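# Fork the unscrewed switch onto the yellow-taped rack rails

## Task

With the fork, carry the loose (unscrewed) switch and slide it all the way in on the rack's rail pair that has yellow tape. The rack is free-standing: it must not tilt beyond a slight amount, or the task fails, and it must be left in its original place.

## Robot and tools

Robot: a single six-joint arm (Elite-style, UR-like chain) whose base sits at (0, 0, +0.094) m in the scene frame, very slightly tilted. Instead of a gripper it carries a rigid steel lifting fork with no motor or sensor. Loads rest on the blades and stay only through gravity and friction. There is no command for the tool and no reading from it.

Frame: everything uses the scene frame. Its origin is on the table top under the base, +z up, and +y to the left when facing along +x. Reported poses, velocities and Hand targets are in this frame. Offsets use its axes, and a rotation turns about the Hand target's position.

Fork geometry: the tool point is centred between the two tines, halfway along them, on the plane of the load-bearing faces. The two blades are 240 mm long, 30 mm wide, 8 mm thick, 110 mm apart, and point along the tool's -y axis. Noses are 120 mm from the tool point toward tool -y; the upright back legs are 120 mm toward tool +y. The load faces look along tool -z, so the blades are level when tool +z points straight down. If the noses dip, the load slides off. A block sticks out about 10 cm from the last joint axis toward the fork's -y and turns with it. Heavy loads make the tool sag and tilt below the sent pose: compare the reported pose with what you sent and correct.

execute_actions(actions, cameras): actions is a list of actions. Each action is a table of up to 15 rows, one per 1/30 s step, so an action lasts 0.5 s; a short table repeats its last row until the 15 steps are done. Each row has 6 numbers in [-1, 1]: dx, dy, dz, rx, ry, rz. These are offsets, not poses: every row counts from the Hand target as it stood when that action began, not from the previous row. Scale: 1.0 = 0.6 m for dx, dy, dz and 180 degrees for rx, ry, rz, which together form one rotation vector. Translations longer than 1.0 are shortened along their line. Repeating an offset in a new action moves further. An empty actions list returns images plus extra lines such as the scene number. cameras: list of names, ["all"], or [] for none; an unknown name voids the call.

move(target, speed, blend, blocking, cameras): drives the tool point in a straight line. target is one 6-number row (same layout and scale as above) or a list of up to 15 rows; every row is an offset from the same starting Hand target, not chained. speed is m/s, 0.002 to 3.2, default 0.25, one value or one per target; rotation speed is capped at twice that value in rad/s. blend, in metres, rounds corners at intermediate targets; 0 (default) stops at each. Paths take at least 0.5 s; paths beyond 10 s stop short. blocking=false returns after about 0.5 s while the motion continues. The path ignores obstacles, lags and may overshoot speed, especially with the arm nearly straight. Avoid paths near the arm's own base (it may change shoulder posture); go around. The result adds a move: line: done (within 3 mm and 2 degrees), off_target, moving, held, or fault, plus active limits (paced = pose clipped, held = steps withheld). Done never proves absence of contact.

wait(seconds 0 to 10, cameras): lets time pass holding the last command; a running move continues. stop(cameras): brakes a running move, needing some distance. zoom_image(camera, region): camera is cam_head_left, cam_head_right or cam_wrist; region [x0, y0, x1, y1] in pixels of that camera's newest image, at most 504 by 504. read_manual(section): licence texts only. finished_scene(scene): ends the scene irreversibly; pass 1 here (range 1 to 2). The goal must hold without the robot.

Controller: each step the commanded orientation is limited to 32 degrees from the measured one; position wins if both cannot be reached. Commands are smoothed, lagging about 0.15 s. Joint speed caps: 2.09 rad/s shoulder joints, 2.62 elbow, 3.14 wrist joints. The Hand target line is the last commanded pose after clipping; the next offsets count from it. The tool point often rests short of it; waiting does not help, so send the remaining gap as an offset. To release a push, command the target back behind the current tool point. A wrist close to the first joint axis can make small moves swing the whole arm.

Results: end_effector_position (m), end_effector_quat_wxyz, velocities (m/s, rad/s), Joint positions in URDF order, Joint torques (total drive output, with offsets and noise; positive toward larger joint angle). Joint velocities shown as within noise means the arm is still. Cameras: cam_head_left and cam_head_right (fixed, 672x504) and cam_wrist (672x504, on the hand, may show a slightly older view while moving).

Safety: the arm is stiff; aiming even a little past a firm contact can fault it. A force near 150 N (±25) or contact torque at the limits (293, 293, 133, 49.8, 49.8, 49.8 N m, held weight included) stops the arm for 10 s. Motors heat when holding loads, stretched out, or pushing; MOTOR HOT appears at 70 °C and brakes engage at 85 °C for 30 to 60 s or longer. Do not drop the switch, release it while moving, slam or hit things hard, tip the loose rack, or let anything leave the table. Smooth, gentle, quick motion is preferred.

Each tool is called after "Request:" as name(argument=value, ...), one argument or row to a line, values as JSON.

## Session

Request:
execute_actions(
  actions=[],
)

Request:
zoom_image(
  camera="cam_head_left",
  region=[270, 70, 500, 290],
)

Request:
zoom_image(
  camera="cam_head_right",
  region=[270, 70, 500, 290],
)

Scene clock: 0.00 s.
end_effector_position=(+0.3721, -0.1179, +0.2683) end_effector_quat_wxyz=(-0.171, +0.978, -0.115, +0.012)
Joint positions: [1.982 -1.736 2.436 -1.964 -1.402 0.575]
Joint velocities: within noise
Joint torques (N m): no reading
Hand target: +0.3721, -0.1179, +0.2683; -0.171, +0.978, -0.115, +0.012
camera_calibration:
cam_wrist: T_world_to_cam=[[0.971635, -0.232132, -0.0451733, -0.367249], [-0.231942, -0.972683, 0.00947392, -0.159603], [-0.0461385, 0.00127239, -0.998934, 0.379723], [0, 0, 0, 1]] pos_world=[0.337333, -0.240977, 0.364241]

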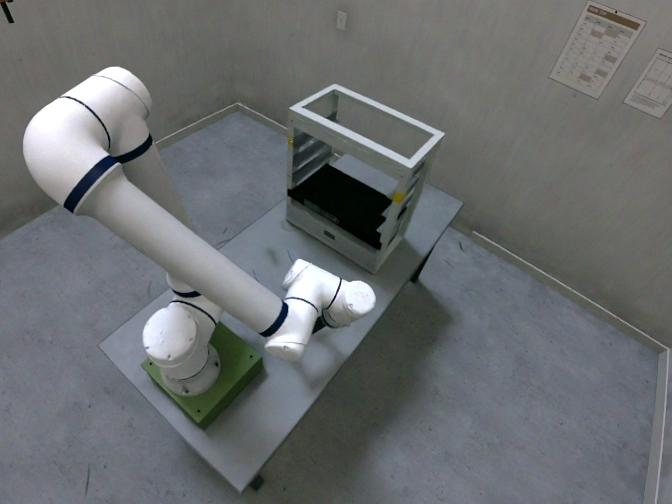

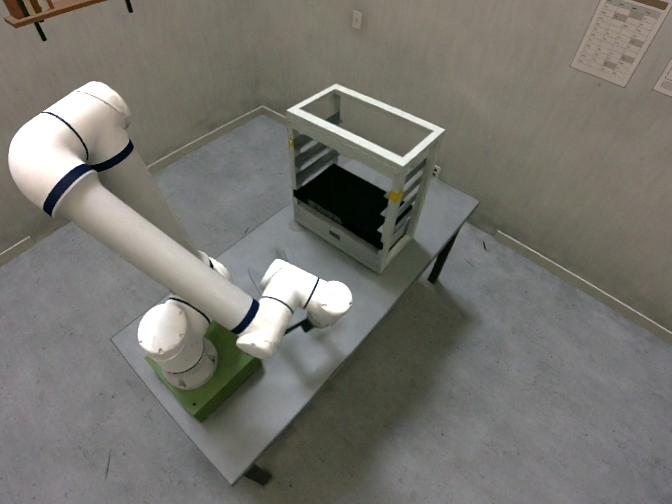

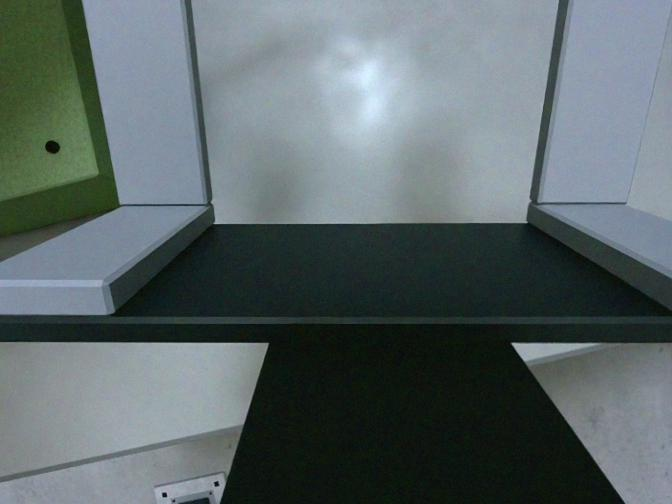

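Scaled by 2.191.

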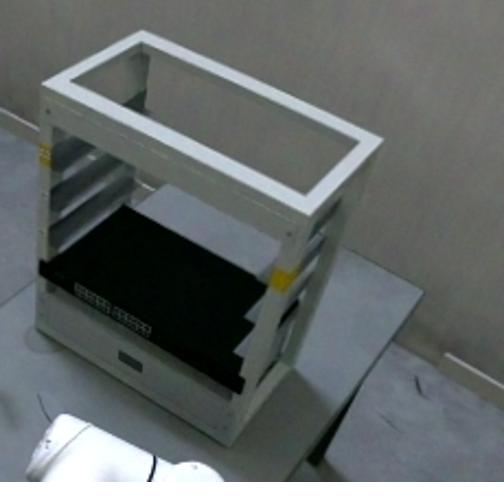

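Scaled by 2.191.

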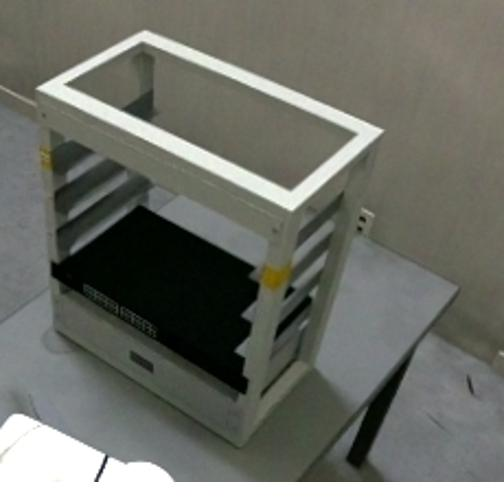

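Request:
zoom_image(
  camera="cam_head_left",
  region=[280, 170, 400, 290],
)

Request:
zoom_image(
  camera="cam_head_right",
  region=[280, 170, 400, 290],
)

Request:
zoom_image(
  camera="cam_head_right",
  region=[280, 80, 450, 210],
)

Scaled by 4.200.

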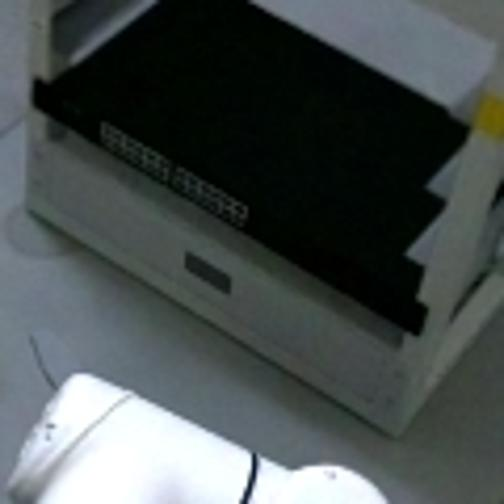

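Scaled by 4.200.

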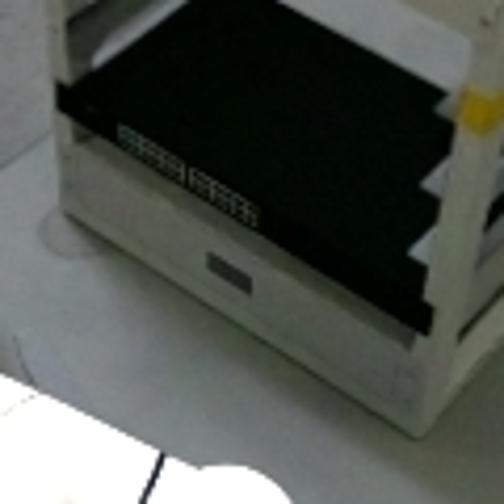

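Scaled by 2.965.

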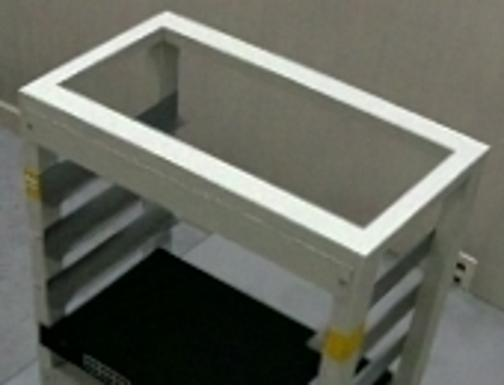

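Request:
move(
  target=[0.2632, 0.2048, 0.6862, -0.07528, 0.08251, -0.4076],
  speed=0.5,
  cameras=[],
)

Request:
move(
  target=[0.5783, 0.025, 0.2, 0, 0, 0],
  speed=0.4,
  cameras=["all"],
)

Request:
zoom_image(
  camera="cam_wrist",
  region=[0, 0, 252, 189],
)

Request:
zoom_image(
  camera="cam_wrist",
  region=[190, 20, 442, 209],
)

Request:
zoom_image(
  camera="cam_wrist",
  region=[420, 0, 672, 189],
)

Scene clock: 79.93 s.
end_effector_position=(+0.5300, +0.0050, +0.6800) end_effector_quat_wxyz=(-0.006, +0.723, -0.691, +0.006)
Joint positions: [2.692 -2.123 1.844 -1.292 -1.562 2.601]
Joint torques (N m): [9 9.32 -98.7 -5.37 -1.48 3.46]
Hand target: +0.5300, +0.0050, +0.6800; -0.006, +0.723, -0.691, +0.006
Off the commanded pose: 0.000 m, 0 deg.
move: done
No camera images: "cameras" was empty.

Scene clock: 81.73 s.
end_effector_position=(+0.8769, +0.0200, +0.8000) end_effector_quat_wxyz=(-0.006, +0.723, -0.691, +0.006)
Joint positions: [2.953 -1.481 1.153 -1.246 -1.562 2.862]
Joint torques (N m): [9.17 -60.05 -97.58 -5.67 -1.57 3.52]
Hand target: +0.8770, +0.0200, +0.8000; -0.006, +0.723, -0.691, +0.006
Off the commanded pose: 0.000 m, 0 deg.
move: done
camera_calibration:
cam_wrist: T_world_to_cam=[[0.0316067, -0.99914, -0.0268559, 0.0232691], [-0.943267, -0.0387032, 0.329771, 0.435438], [-0.330527, 0.0149094, -0.943679, 1.1389], [0, 0, 0, 1]] pos_world=[0.786437, 0.0231216, 0.93179]

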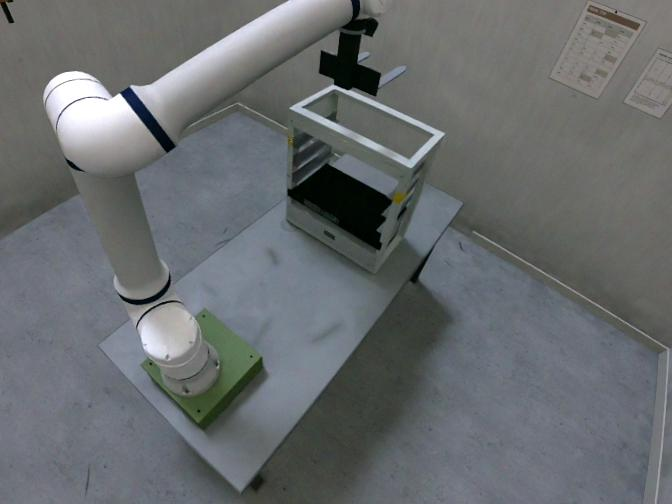

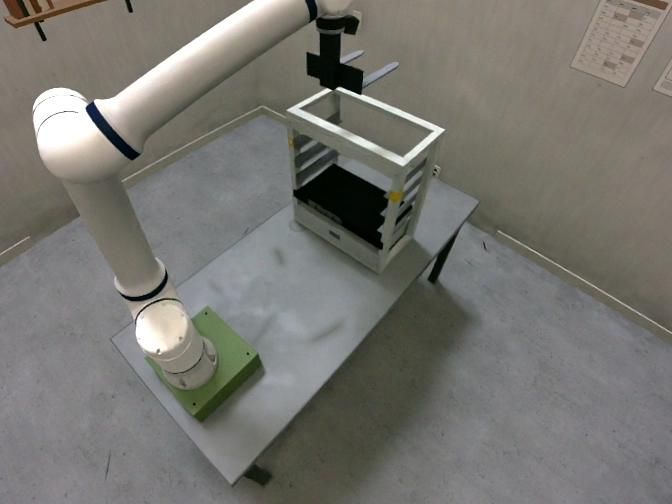

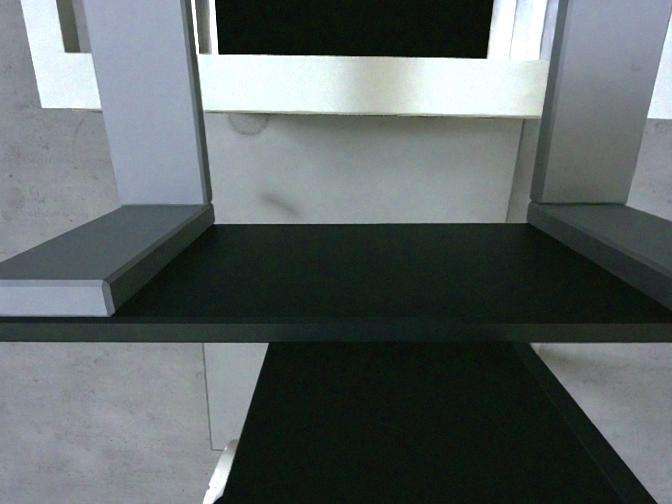

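Scaled by 2.000.

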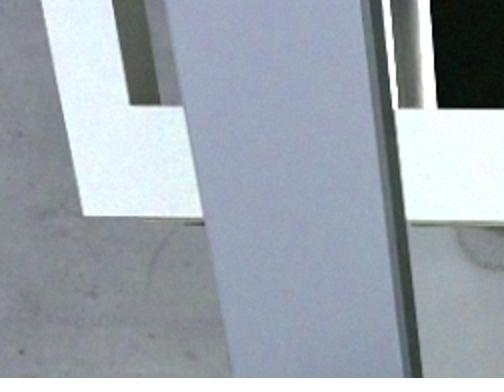

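Scaled by 2.000.

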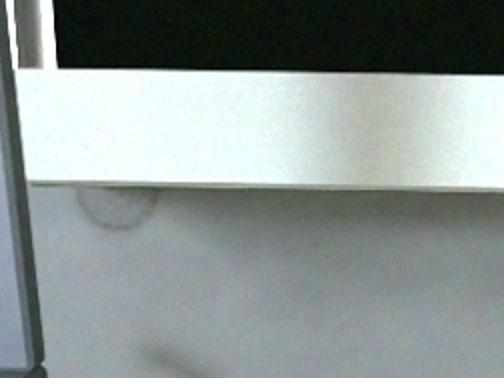

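Scaled by 2.000.

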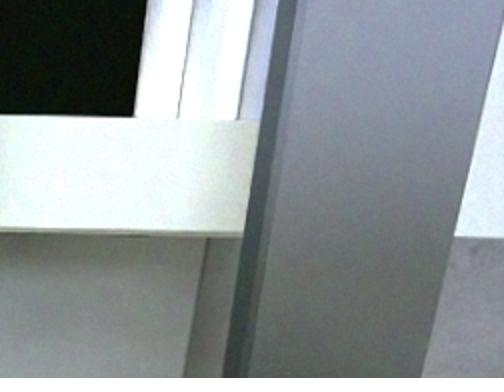

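Request:
move(
  target=[
    [-0.4283, -0.0133, -0.1, 0, 0, -0.00694],
    [-0.4867, -0.0157, -0.5833, 0, 0, -0.00694],
  ],
  speed=0.45,
  blend=[0.05, 0],
  cameras=[],
)

Request:
move(
  target=[
    [0, 0, -0.49, 0, 0, 0],
    [0.1833, 0.004, -0.49, 0, 0, 0],
  ],
  speed=[0.35, 0.12],
  cameras=["all"],
)

Request:
zoom_image(
  camera="cam_head_left",
  region=[260, 150, 400, 290],
)

Request:
zoom_image(
  camera="cam_head_right",
  region=[260, 150, 400, 290],
)

Scene clock: 145.77 s.
end_effector_position=(+0.5850, +0.0106, +0.4502) end_effector_quat_wxyz=(-0.006, +0.715, -0.699, +0.006)
Joint positions: [2.778 -2.041 2.213 -1.744 -1.562 2.709]
Joint torques (N m): [-21.77 -27.63 -75.76 -10.36 2.06 -2.24]
Hand target: +0.5850, +0.0106, +0.4501; -0.006, +0.715, -0.699, +0.006
Off the commanded pose: 0.000 m, 0 deg.
move: done
No camera images: "cameras" was empty.

Scene clock: 148.77 s.
end_effector_position=(+0.6947, +0.0129, +0.1561) end_effector_quat_wxyz=(-0.006, +0.715, -0.699, +0.006)
Joint positions: [2.869 -1.48 2.409 -2.502 -1.563 2.801]
Joint torques (N m): [10.54 -37.84 -71.09 -5.61 -1.49 3.46]
Hand target: +0.6950, +0.0130, +0.1561; -0.006, +0.715, -0.699, +0.006
Off the commanded pose: 0.000 m, 0 deg.
move: done
camera_calibration:
cam_wrist: T_world_to_cam=[[0.00988384, -0.999592, -0.0268023, 0.0198278], [-0.943852, -0.0181775, 0.329869, 0.475842], [-0.330221, 0.022037, -0.943646, 0.470753], [0, 0, 0, 1]] pos_world=[0.604381, 0.0180954, 0.28779]

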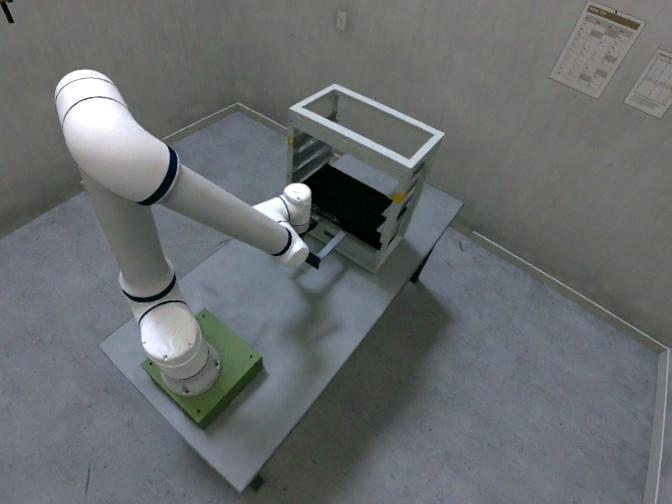

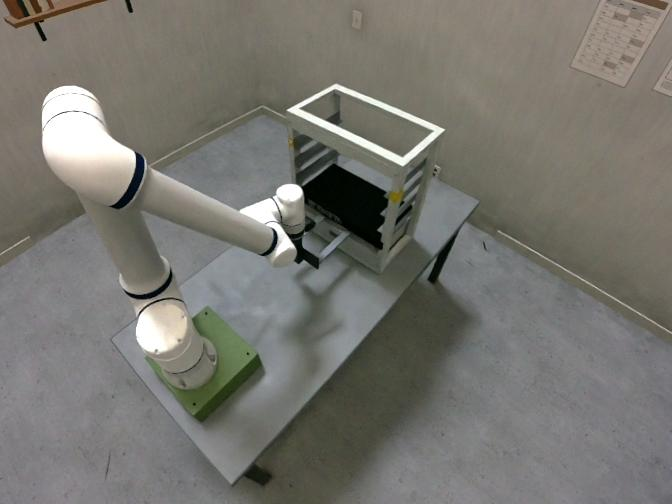

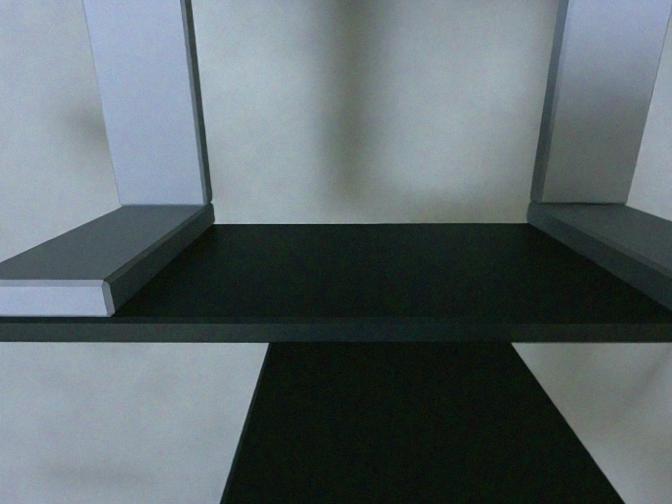

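Scaled by 3.600.

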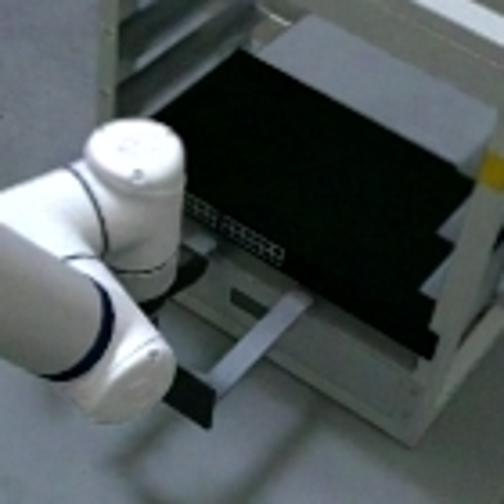

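Scaled by 3.600.

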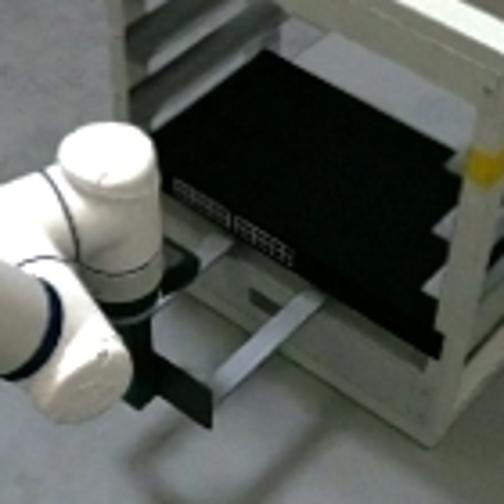

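Request:
move(
  target=[
    [0.215, 0.0048, 0, 0, 0, 0],
    [0.215, 0.0048, 0.0165, 0, 0, 0],
  ],
  speed=[0.12, 0.05],
  cameras=[],
)

Request:
move(
  target=[0, 0, 0.00667, 0, 0, 0],
  speed=0.02,
  cameras=[],
)

Request:
move(
  target=[0, 0, 0.005, 0, 0, 0],
  speed=0.02,
  cameras=[],
)

Request:
move(
  target=[0, 0, 0.005, 0, 0, 0],
  speed=0.02,
  cameras=[],
)

Scene clock: 159.57 s.
end_effector_position=(+0.8240, +0.0158, +0.1658) end_effector_quat_wxyz=(-0.006, +0.715, -0.699, +0.006)
Joint positions: [2.936 -1.31 2.166 -2.43 -1.563 2.868]
Joint torques (N m): [8.07 -89.74 -75.29 -5.71 -1.09 3.39]
Hand target: +0.8240, +0.0158, +0.1660; -0.006, +0.715, -0.699, +0.006
Off the commanded pose: 0.000 m, 0 deg.
move: done
No camera images: "cameras" was empty.

Scene clock: 160.27 s.
end_effector_position=(+0.8240, +0.0158, +0.1698) end_effector_quat_wxyz=(-0.006, +0.715, -0.699, +0.006)
Joint positions: [2.936 -1.316 2.164 -2.422 -1.563 2.868]
Joint torques (N m): [0.2 -90.91 -75.16 -5.65 -0.88 2.2]
Hand target: +0.8240, +0.0158, +0.1700; -0.006, +0.715, -0.699, +0.006
Off the commanded pose: 0.000 m, 0 deg.
move: done
No camera images: "cameras" was empty.

Scene clock: 160.97 s.
end_effector_position=(+0.8238, +0.0159, +0.1725) end_effector_quat_wxyz=(-0.006, +0.715, -0.699, +0.006)
Joint positions: [2.936 -1.32 2.162 -2.415 -1.563 2.868]
Joint torques (N m): [-10.91 -112.02 -97.15 -14.52 0.89 -0.49]
Hand target: +0.8240, +0.0158, +0.1730; -0.006, +0.715, -0.699, +0.006
Off the commanded pose: 0.000 m, 0 deg.
move: done
No camera images: "cameras" was empty.

Scene clock: 161.67 s.
end_effector_position=(+0.8240, +0.0158, +0.1758) end_effector_quat_wxyz=(-0.006, +0.715, -0.699, +0.006)
Joint positions: [2.936 -1.325 2.16 -2.409 -1.563 2.868]
Joint torques (N m): [-14.33 -123.8 -113.29 -19.62 3.92 -1.66]
Hand target: +0.8240, +0.0158, +0.1760; -0.006, +0.715, -0.699, +0.006
Off the commanded pose: 0.000 m, 0 deg.
move: done
No camera images: "cameras" was empty.

Request:
move(
  target=[
    [0, 0, 0.0133, 0, 0, 0],
    [-0.5015, -0.0109, 0.0133, 0, 0, 0],
  ],
  speed=[0.04, 0.13],
  blend=[0.002, 0],
  cameras=["cam_head_left", "cam_head_right"],
)

Request:
zoom_image(
  camera="cam_head_left",
  region=[220, 110, 420, 290],
)

Request:
zoom_image(
  camera="cam_head_right",
  region=[220, 110, 420, 290],
)

Scene clock: 171.60 s.
end_effector_position=(+0.5232, +0.0093, +0.1839) end_effector_quat_wxyz=(-0.006, +0.715, -0.699, +0.006)
Joint positions: [2.702 -1.902 2.669 -2.339 -1.562 2.633]
Joint torques (N m): [-21.97 -50.05 -92.85 -18.79 6.32 -2.32]
Hand target: +0.5231, +0.0093, +0.1839; -0.006, +0.715, -0.699, +0.006
Off the commanded pose: 0.000 m, 0 deg.
move: done
Images, in order (width x height): cam_head_left 672x504, cam_head_right 672x504.

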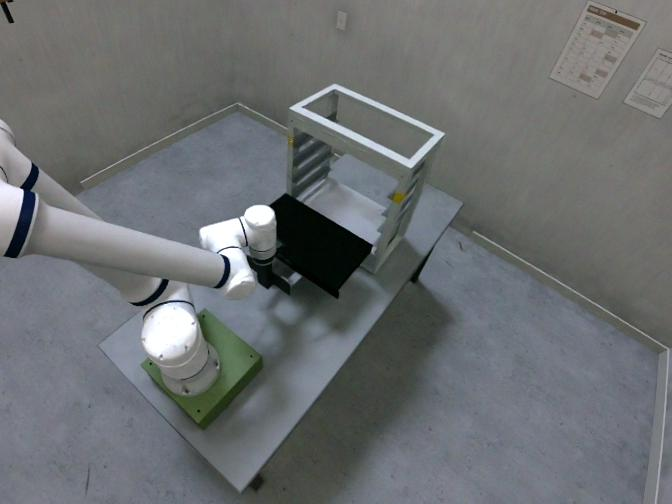

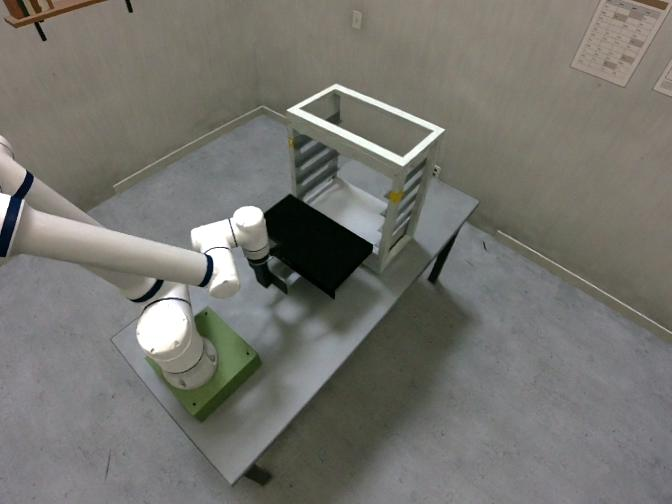

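Scaled by 2.520.

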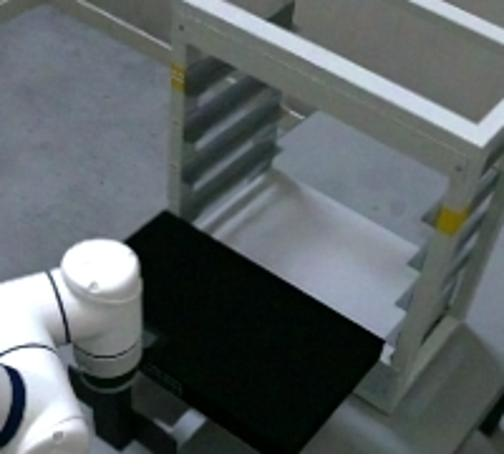

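Scaled by 2.520.

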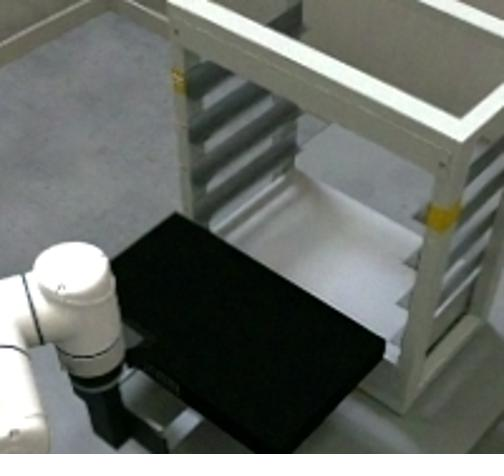

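Request:
move(
  target=[0, 0, 0.4445, 0, 0, 0],
  speed=0.2,
  cameras=["cam_head_left", "cam_head_right"],
)

Request:
zoom_image(
  camera="cam_head_left",
  region=[250, 90, 430, 250],
)

Request:
zoom_image(
  camera="cam_head_right",
  region=[250, 90, 430, 250],
)

Scene clock: 181.40 s.
end_effector_position=(+0.5231, +0.0093, +0.4505) end_effector_quat_wxyz=(-0.006, +0.715, -0.699, +0.006)
Joint positions: [2.702 -2.184 2.274 -1.662 -1.562 2.633]
Joint torques (N m): [-21.73 -38.31 -145.19 -19.24 3.07 -2.28]
Hand target: +0.5231, +0.0093, +0.4506; -0.006, +0.715, -0.699, +0.006
Off the commanded pose: 0.000 m, 0 deg.
move: done
Images, in order (width x height): cam_head_left 672x504, cam_head_right 672x504.

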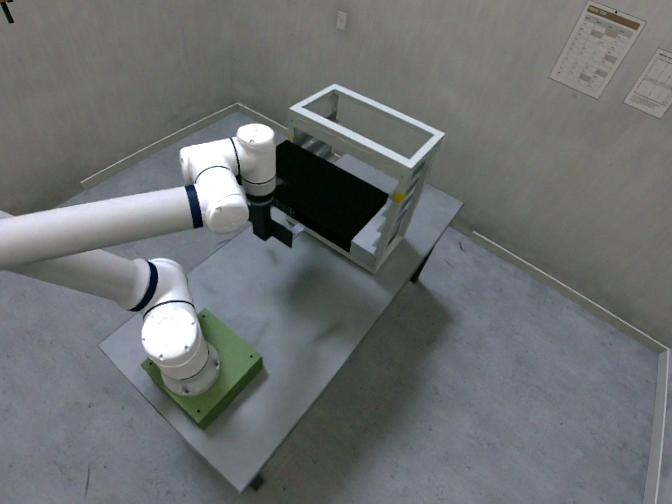

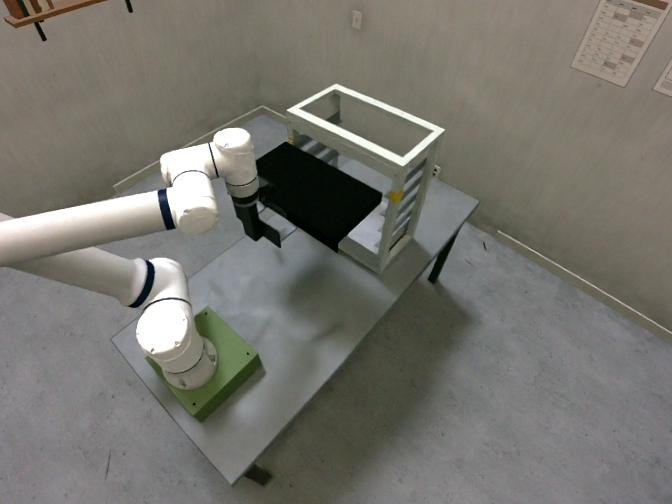

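Scaled by 2.800.

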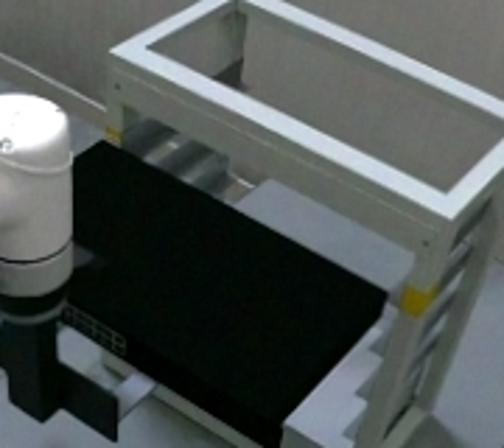

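Scaled by 2.800.

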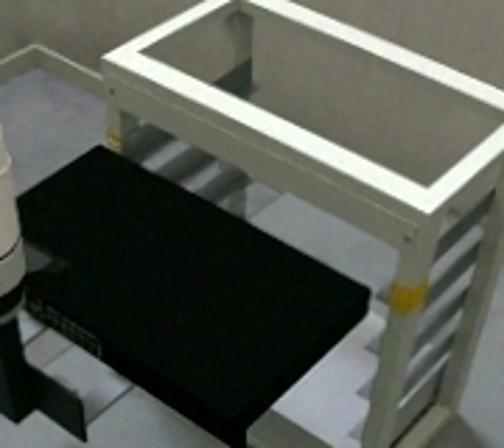

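Request:
move(
  target=[0.18329, 0.004, 0, 0, 0, 0],
  speed=0.1,
  cameras=["cam_head_left", "cam_head_right"],
)

Request:
zoom_image(
  camera="cam_head_left",
  region=[270, 90, 430, 230],
)

Request:
zoom_image(
  camera="cam_head_right",
  region=[270, 90, 430, 230],
)

Scene clock: 192.07 s.
end_effector_position=(+0.6329, +0.0117, +0.4506) end_effector_quat_wxyz=(-0.006, +0.715, -0.699, +0.006)
Joint positions: [2.823 -1.94 2.158 -1.79 -1.562 2.754]
Joint torques (N m): [10.29 -38.28 -145.83 -24.46 1.56 3.65]
Hand target: +0.6330, +0.0117, +0.4506; -0.006, +0.715, -0.699, +0.006
Off the commanded pose: 0.000 m, 0 deg.
move: done
Images, in order (width x height): cam_head_left 672x504, cam_head_right 672x504.

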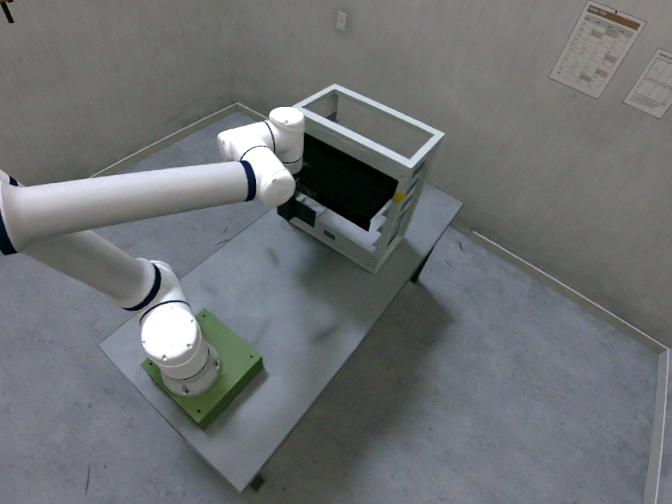

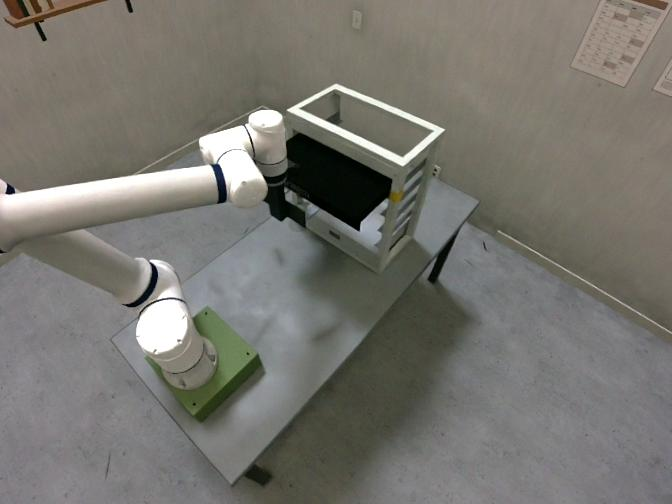

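Scaled by 3.150.

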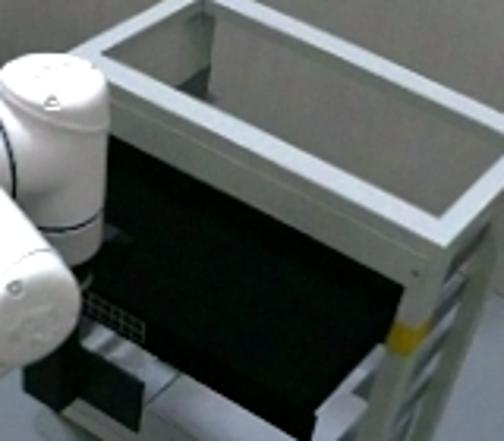

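Scaled by 3.150.

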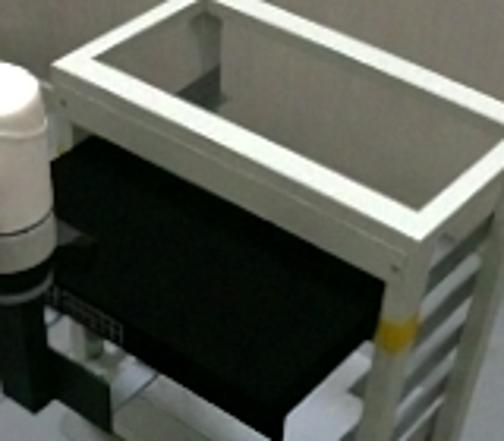

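Request:
move(
  target=[0.31826, 0.00695, 0, 0, 0, 0],
  speed=0.1,
  cameras=["cam_head_left", "cam_head_right"],
)

Request:
zoom_image(
  camera="cam_head_left",
  region=[270, 90, 430, 230],
)

Request:
zoom_image(
  camera="cam_head_right",
  region=[270, 90, 430, 230],
)

Scene clock: 198.03 s.
end_effector_position=(+0.8238, +0.0159, +0.4506) end_effector_quat_wxyz=(-0.006, +0.715, -0.699, +0.006)
Joint positions: [2.935 -1.586 1.884 -1.871 -1.563 2.866]
Joint torques (N m): [8.24 -83.88 -143.12 -24.72 0.31 3.48]
Hand target: +0.8240, +0.0159, +0.4506; -0.006, +0.715, -0.699, +0.006
Off the commanded pose: 0.000 m, 0 deg.
move: done
Images, in order (width x height): cam_head_left 672x504, cam_head_right 672x504.

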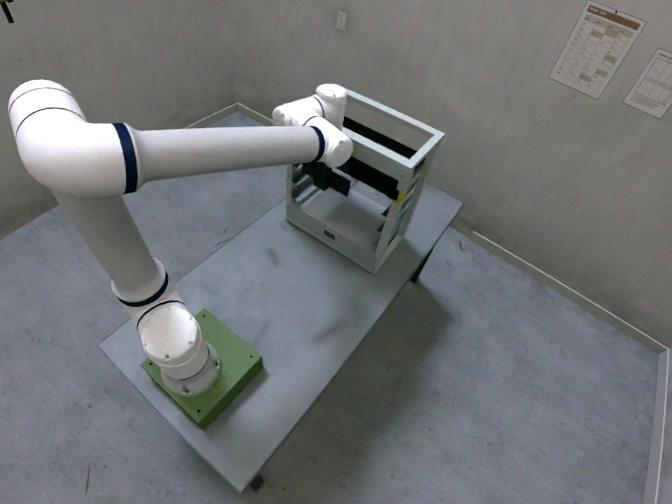

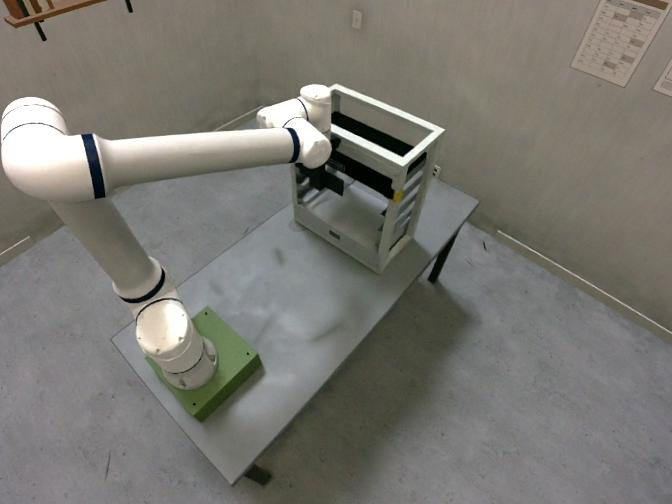

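Scaled by 3.150.

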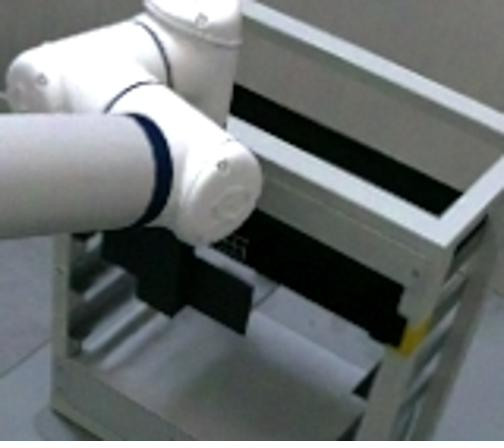

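Scaled by 3.150.

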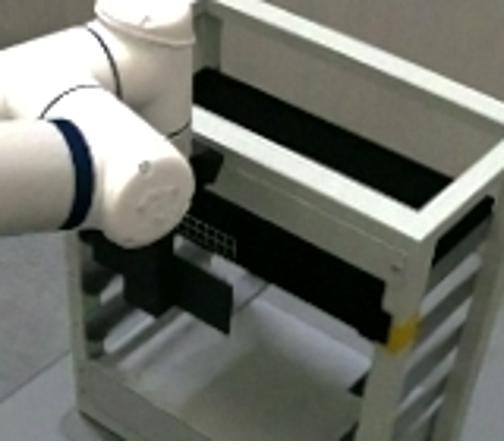

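Request:
move(
  target=[0, 0, -0.0377, 0, 0, 0],
  speed=0.03,
  cameras=[],
)

Request:
move(
  target=[0, 0, -0.0067, 0, 0, 0],
  speed=0.03,
  cameras=["cam_wrist"],
)

Scene clock: 201.83 s.
end_effector_position=(+0.8240, +0.0159, +0.4282) end_effector_quat_wxyz=(-0.006, +0.715, -0.699, +0.006)
Joint positions: [2.935 -1.575 1.913 -1.912 -1.563 2.866]
Joint torques (N m): [10.01 -49.2 -73.11 -10.48 2.05 3.59]
Hand target: +0.8240, +0.0159, +0.4280; -0.006, +0.715, -0.699, +0.006
Off the commanded pose: 0.000 m, 0 deg.
move: done
No camera images: "cameras" was empty.

Scene clock: 202.53 s.
end_effector_position=(+0.8240, +0.0159, +0.4242) end_effector_quat_wxyz=(-0.006, +0.715, -0.699, +0.006)
Joint positions: [2.935 -1.572 1.918 -1.92 -1.563 2.866]
Joint torques (N m): [8.47 -48.72 -73.43 -10.55 1.89 3.42]
Hand target: +0.8240, +0.0159, +0.4240; -0.006, +0.715, -0.699, +0.006
Off the commanded pose: 0.000 m, 0 deg.
move: done
camera_calibration:
cam_wrist: T_world_to_cam=[[0.00988384, -0.999592, -0.0268023, 0.028637], [-0.943852, -0.0181775, 0.329869, 0.509464], [-0.330221, 0.022037, -0.943646, 0.766473], [0, 0, 0, 1]] pos_world=[0.733681, 0.0209954, 0.55599]
Images, in order (width x height): cam_wrist 672x504.

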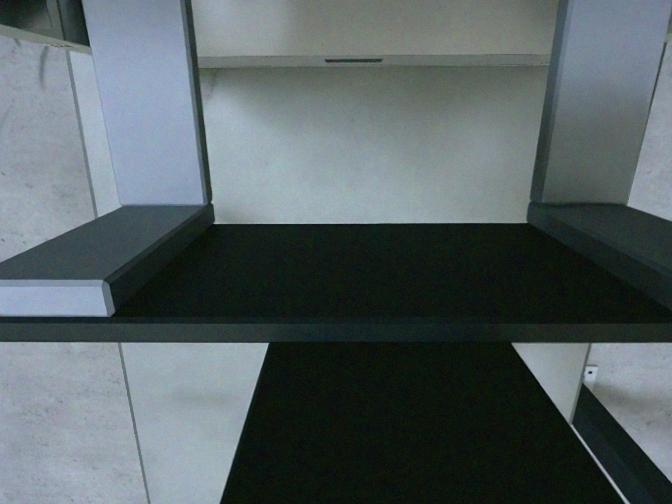

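Request:
move(
  target=[
    [-0.33992, -0.00742, 0, 0, 0, 0],
    [-0.33992, -0.00742, 0.066, 0, 0, 0],
    [-0.28493, -0.00622, 0.066, 0, 0, 0],
  ],
  speed=[0.2, 0.15, 0.08],
  blend=[0.01, 0.01, 0],
  cameras=["cam_head_left", "cam_head_right"],
)

Request:
zoom_image(
  camera="cam_head_left",
  region=[270, 110, 430, 250],
)

Request:
zoom_image(
  camera="cam_head_right",
  region=[270, 110, 430, 250],
)

Scene clock: 212.60 s.
end_effector_position=(+0.6529, +0.0121, +0.4636) end_effector_quat_wxyz=(-0.006, +0.715, -0.699, +0.006)
Joint positions: [2.839 -1.905 2.113 -1.781 -1.562 2.77]
Joint torques (N m): [8.76 -15.01 -100.73 -10.42 -1.15 3.3]
Hand target: +0.6530, +0.0121, +0.4636; -0.006, +0.715, -0.699, +0.006
Off the commanded pose: 0.000 m, 0 deg.
move: done
Images, in order (width x height): cam_head_left 672x504, cam_head_right 672x504.

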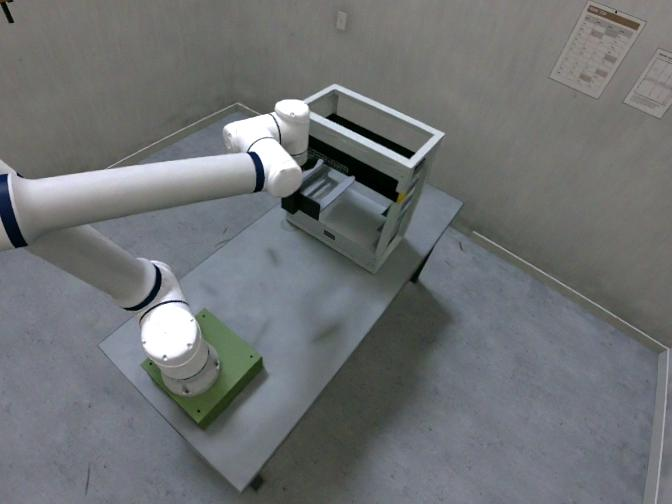

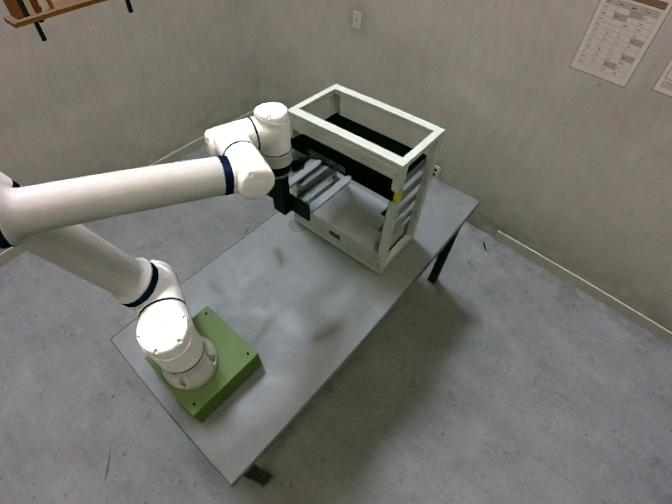

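Scaled by 3.150.

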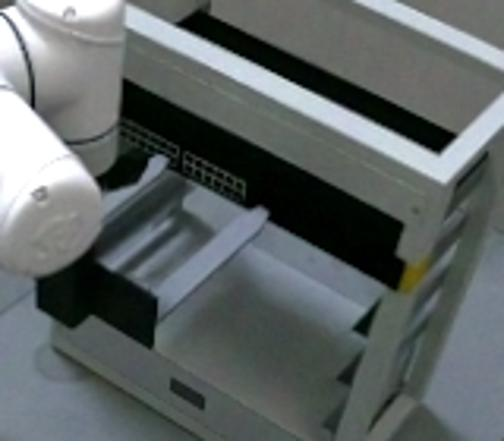

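Scaled by 3.150.

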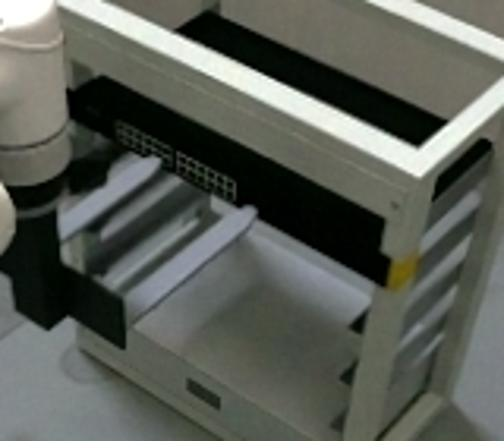

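Request:
move(
  target=[0.006665, 0.000146, 0, 0, 0, 0],
  speed=0.02,
  cameras=[],
)

Request:
move(
  target=[0.003333, 0.000073, 0, 0, 0, 0],
  speed=0.02,
  cameras=[],
)

Request:
move(
  target=[0.0025, 0.000055, 0, 0, 0, 0],
  speed=0.015,
  cameras=[],
)

Scene clock: 217.33 s.
end_effector_position=(+0.6569, +0.0122, +0.4636) end_effector_quat_wxyz=(-0.006, +0.715, -0.699, +0.006)
Joint positions: [2.842 -1.897 2.108 -1.784 -1.563 2.773]
Joint torques (N m): [9.57 -15.12 -101.42 -10.66 -1.59 3.52]
Hand target: +0.6570, +0.0122, +0.4636; -0.006, +0.715, -0.699, +0.006
Off the commanded pose: 0.000 m, 0 deg.
move: done
No camera images: "cameras" was empty.

Scene clock: 218.03 s.
end_effector_position=(+0.6590, +0.0123, +0.4636) end_effector_quat_wxyz=(-0.006, +0.715, -0.699, +0.006)
Joint positions: [2.843 -1.893 2.105 -1.786 -1.563 2.775]
Joint torques (N m): [9.97 -16.16 -100.4 -10.36 -1.29 3.61]
Hand target: +0.6590, +0.0123, +0.4636; -0.006, +0.715, -0.699, +0.006
Off the commanded pose: 0.000 m, 0 deg.
move: done
No camera images: "cameras" was empty.

Scene clock: 218.73 s.
end_effector_position=(+0.6605, +0.0123, +0.4636) end_effector_quat_wxyz=(-0.006, +0.715, -0.699, +0.006)
Joint positions: [2.844 -1.89 2.103 -1.787 -1.563 2.776]
Joint torques (N m): [10.37 -14.67 -100.78 -10.24 -1.63 3.46]
Hand target: +0.6605, +0.0123, +0.4636; -0.006, +0.715, -0.699, +0.006
Off the commanded pose: 0.000 m, 0 deg.
move: done
No camera images: "cameras" was empty.

Request:
move(
  target=[0.0025, 0.000055, 0, 0, 0, 0],
  speed=0.015,
  cameras=[],
)

Request:
move(
  target=[0.0025, 0.000055, 0, 0, 0, 0],
  speed=0.015,
  cameras=[],
)

Scene clock: 221.43 s.
end_effector_position=(+0.6620, +0.0123, +0.4636) end_effector_quat_wxyz=(-0.006, +0.715, -0.699, +0.006)
Joint positions: [2.846 -1.887 2.101 -1.788 -1.563 2.777]
Joint torques (N m): [9.04 -16.64 -100.81 -10.53 -1.49 3.47]
Hand target: +0.6620, +0.0123, +0.4636; -0.006, +0.715, -0.699, +0.006
Off the commanded pose: 0.000 m, 0 deg.
move: done
No camera images: "cameras" was empty.

Scene clock: 222.13 s.
end_effector_position=(+0.6634, +0.0123, +0.4636) end_effector_quat_wxyz=(-0.006, +0.715, -0.699, +0.006)
Joint positions: [2.847 -1.884 2.099 -1.789 -1.563 2.778]
Joint torques (N m): [10.06 -11.96 -106.74 -14.39 1.25 1.91]
Hand target: +0.6635, +0.0124, +0.4636; -0.006, +0.715, -0.699, +0.006
Off the commanded pose: 0.000 m, 0 deg.
move: done
No camera images: "cameras" was empty.

Request:
move(
  target=[0.001666, 0.0000364, 0, 0, 0, 0],
  speed=0.01,
  cameras=[],
)

Scene clock: 224.43 s.
end_effector_position=(+0.6645, +0.0124, +0.4636) end_effector_quat_wxyz=(-0.006, +0.715, -0.699, +0.006)
Joint positions: [2.847 -1.882 2.098 -1.789 -1.563 2.779]
Joint torques (N m): [13.14 -11.48 -108.24 -15.15 3.78 1.45]
Hand target: +0.6645, +0.0124, +0.4636; -0.006, +0.715, -0.699, +0.006
Off the commanded pose: 0.000 m, 0 deg.
move: done
No camera images: "cameras" was empty.

Request:
move(
  target=[0.001666, 0.0000364, 0, 0, 0, 0],
  speed=0.01,
  cameras=[],
)

Request:
move(
  target=[0.001666, 0.0000364, 0, 0, 0, 0],
  speed=0.01,
  cameras=[],
)

Scene clock: 229.50 s.
end_effector_position=(+0.6655, +0.0124, +0.4636) end_effector_quat_wxyz=(-0.006, +0.715, -0.699, +0.006)
Joint positions: [2.848 -1.88 2.097 -1.79 -1.563 2.779]
Joint torques (N m): [10.75 -1.2 -109.39 -17.38 2.87 2.18]
Hand target: +0.6655, +0.0124, +0.4636; -0.006, +0.715, -0.699, +0.006
Off the commanded pose: 0.000 m, 0 deg.
move: done
No camera images: "cameras" was empty.

Scene clock: 230.20 s.
end_effector_position=(+0.6664, +0.0124, +0.4636) end_effector_quat_wxyz=(-0.006, +0.715, -0.699, +0.006)
Joint positions: [2.849 -1.878 2.096 -1.791 -1.563 2.78]
Joint torques (N m): [12.34 14.16 -123.08 -27.04 6.16 -1.97]
Hand target: +0.6665, +0.0124, +0.4636; -0.006, +0.715, -0.699, +0.006
Off the commanded pose: 0.000 m, 0 deg.
move: done
No camera images: "cameras" was empty.

Request:
move(
  target=[-0.1166, -0.00255, 0, 0, 0, 0],
  speed=0.15,
  cameras=["cam_head_left", "cam_head_right"],
)

Request:
zoom_image(
  camera="cam_head_left",
  region=[270, 70, 500, 290],
)

Request:
zoom_image(
  camera="cam_head_right",
  region=[270, 70, 500, 290],
)

Request:
zoom_image(
  camera="cam_head_left",
  region=[360, 150, 430, 220],
)

Request:
zoom_image(
  camera="cam_head_right",
  region=[360, 150, 430, 220],
)

Scene clock: 236.80 s.
end_effector_position=(+0.5967, +0.0109, +0.4636) end_effector_quat_wxyz=(-0.006, +0.715, -0.699, +0.006)
Joint positions: [2.79 -2.02 2.179 -1.731 -1.562 2.721]
Joint torques (N m): [-20.16 -32.46 -76.76 -5.33 1.98 -2.22]
Hand target: +0.5966, +0.0109, +0.4636; -0.006, +0.715, -0.699, +0.006
Off the commanded pose: 0.000 m, 0 deg.
move: done
Images, in order (width x height): cam_head_left 672x504, cam_head_right 672x504.

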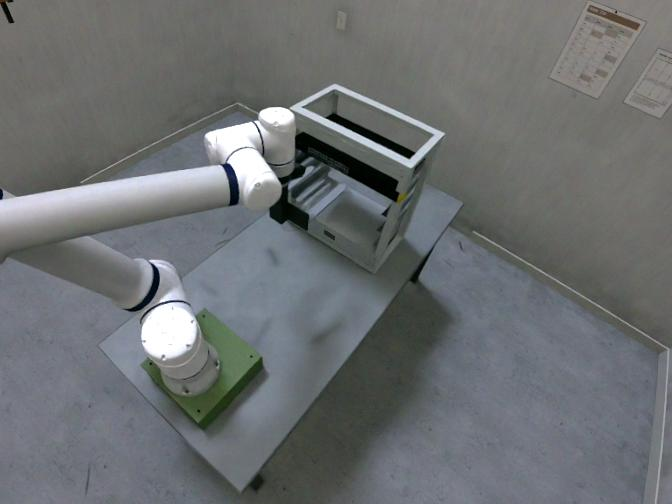

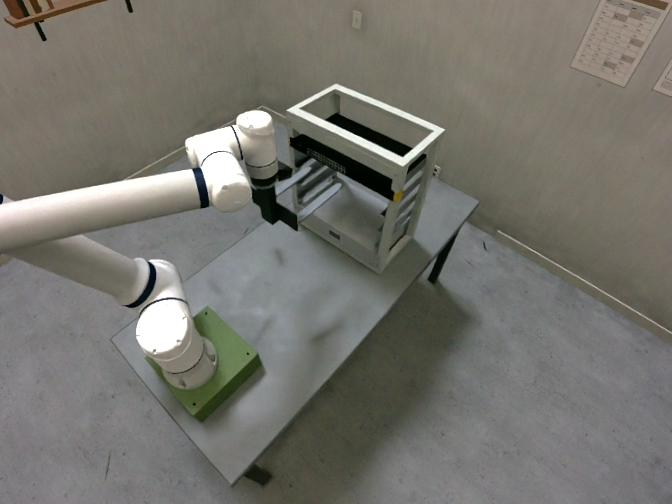

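Scaled by 2.191.

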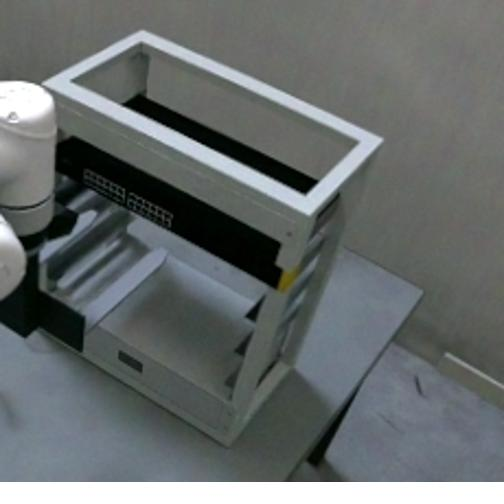

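Scaled by 2.191.

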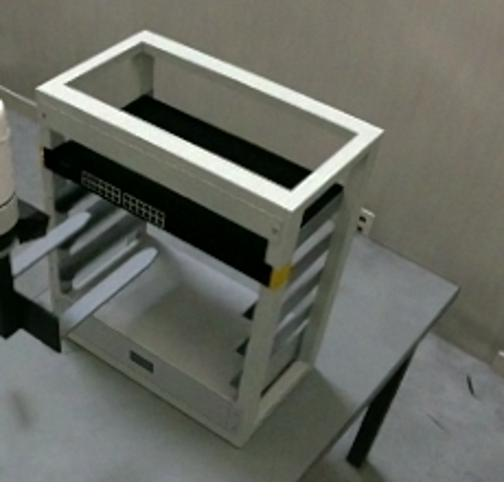

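Scaled by 7.200.

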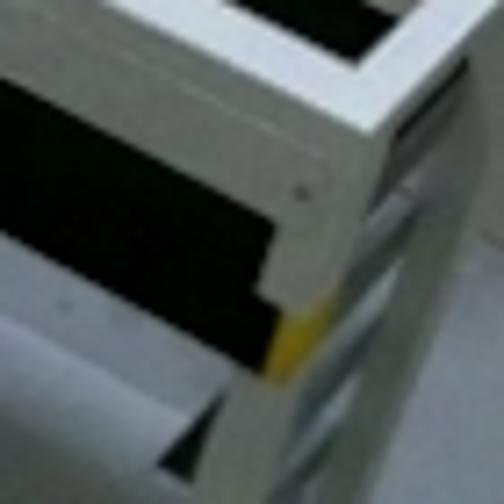

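Scaled by 7.200.

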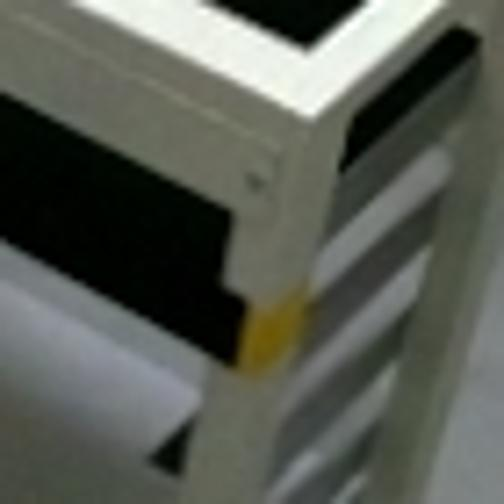

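Request:
finished_scene(
  scene=2,
)

The scene is finished: the task was done.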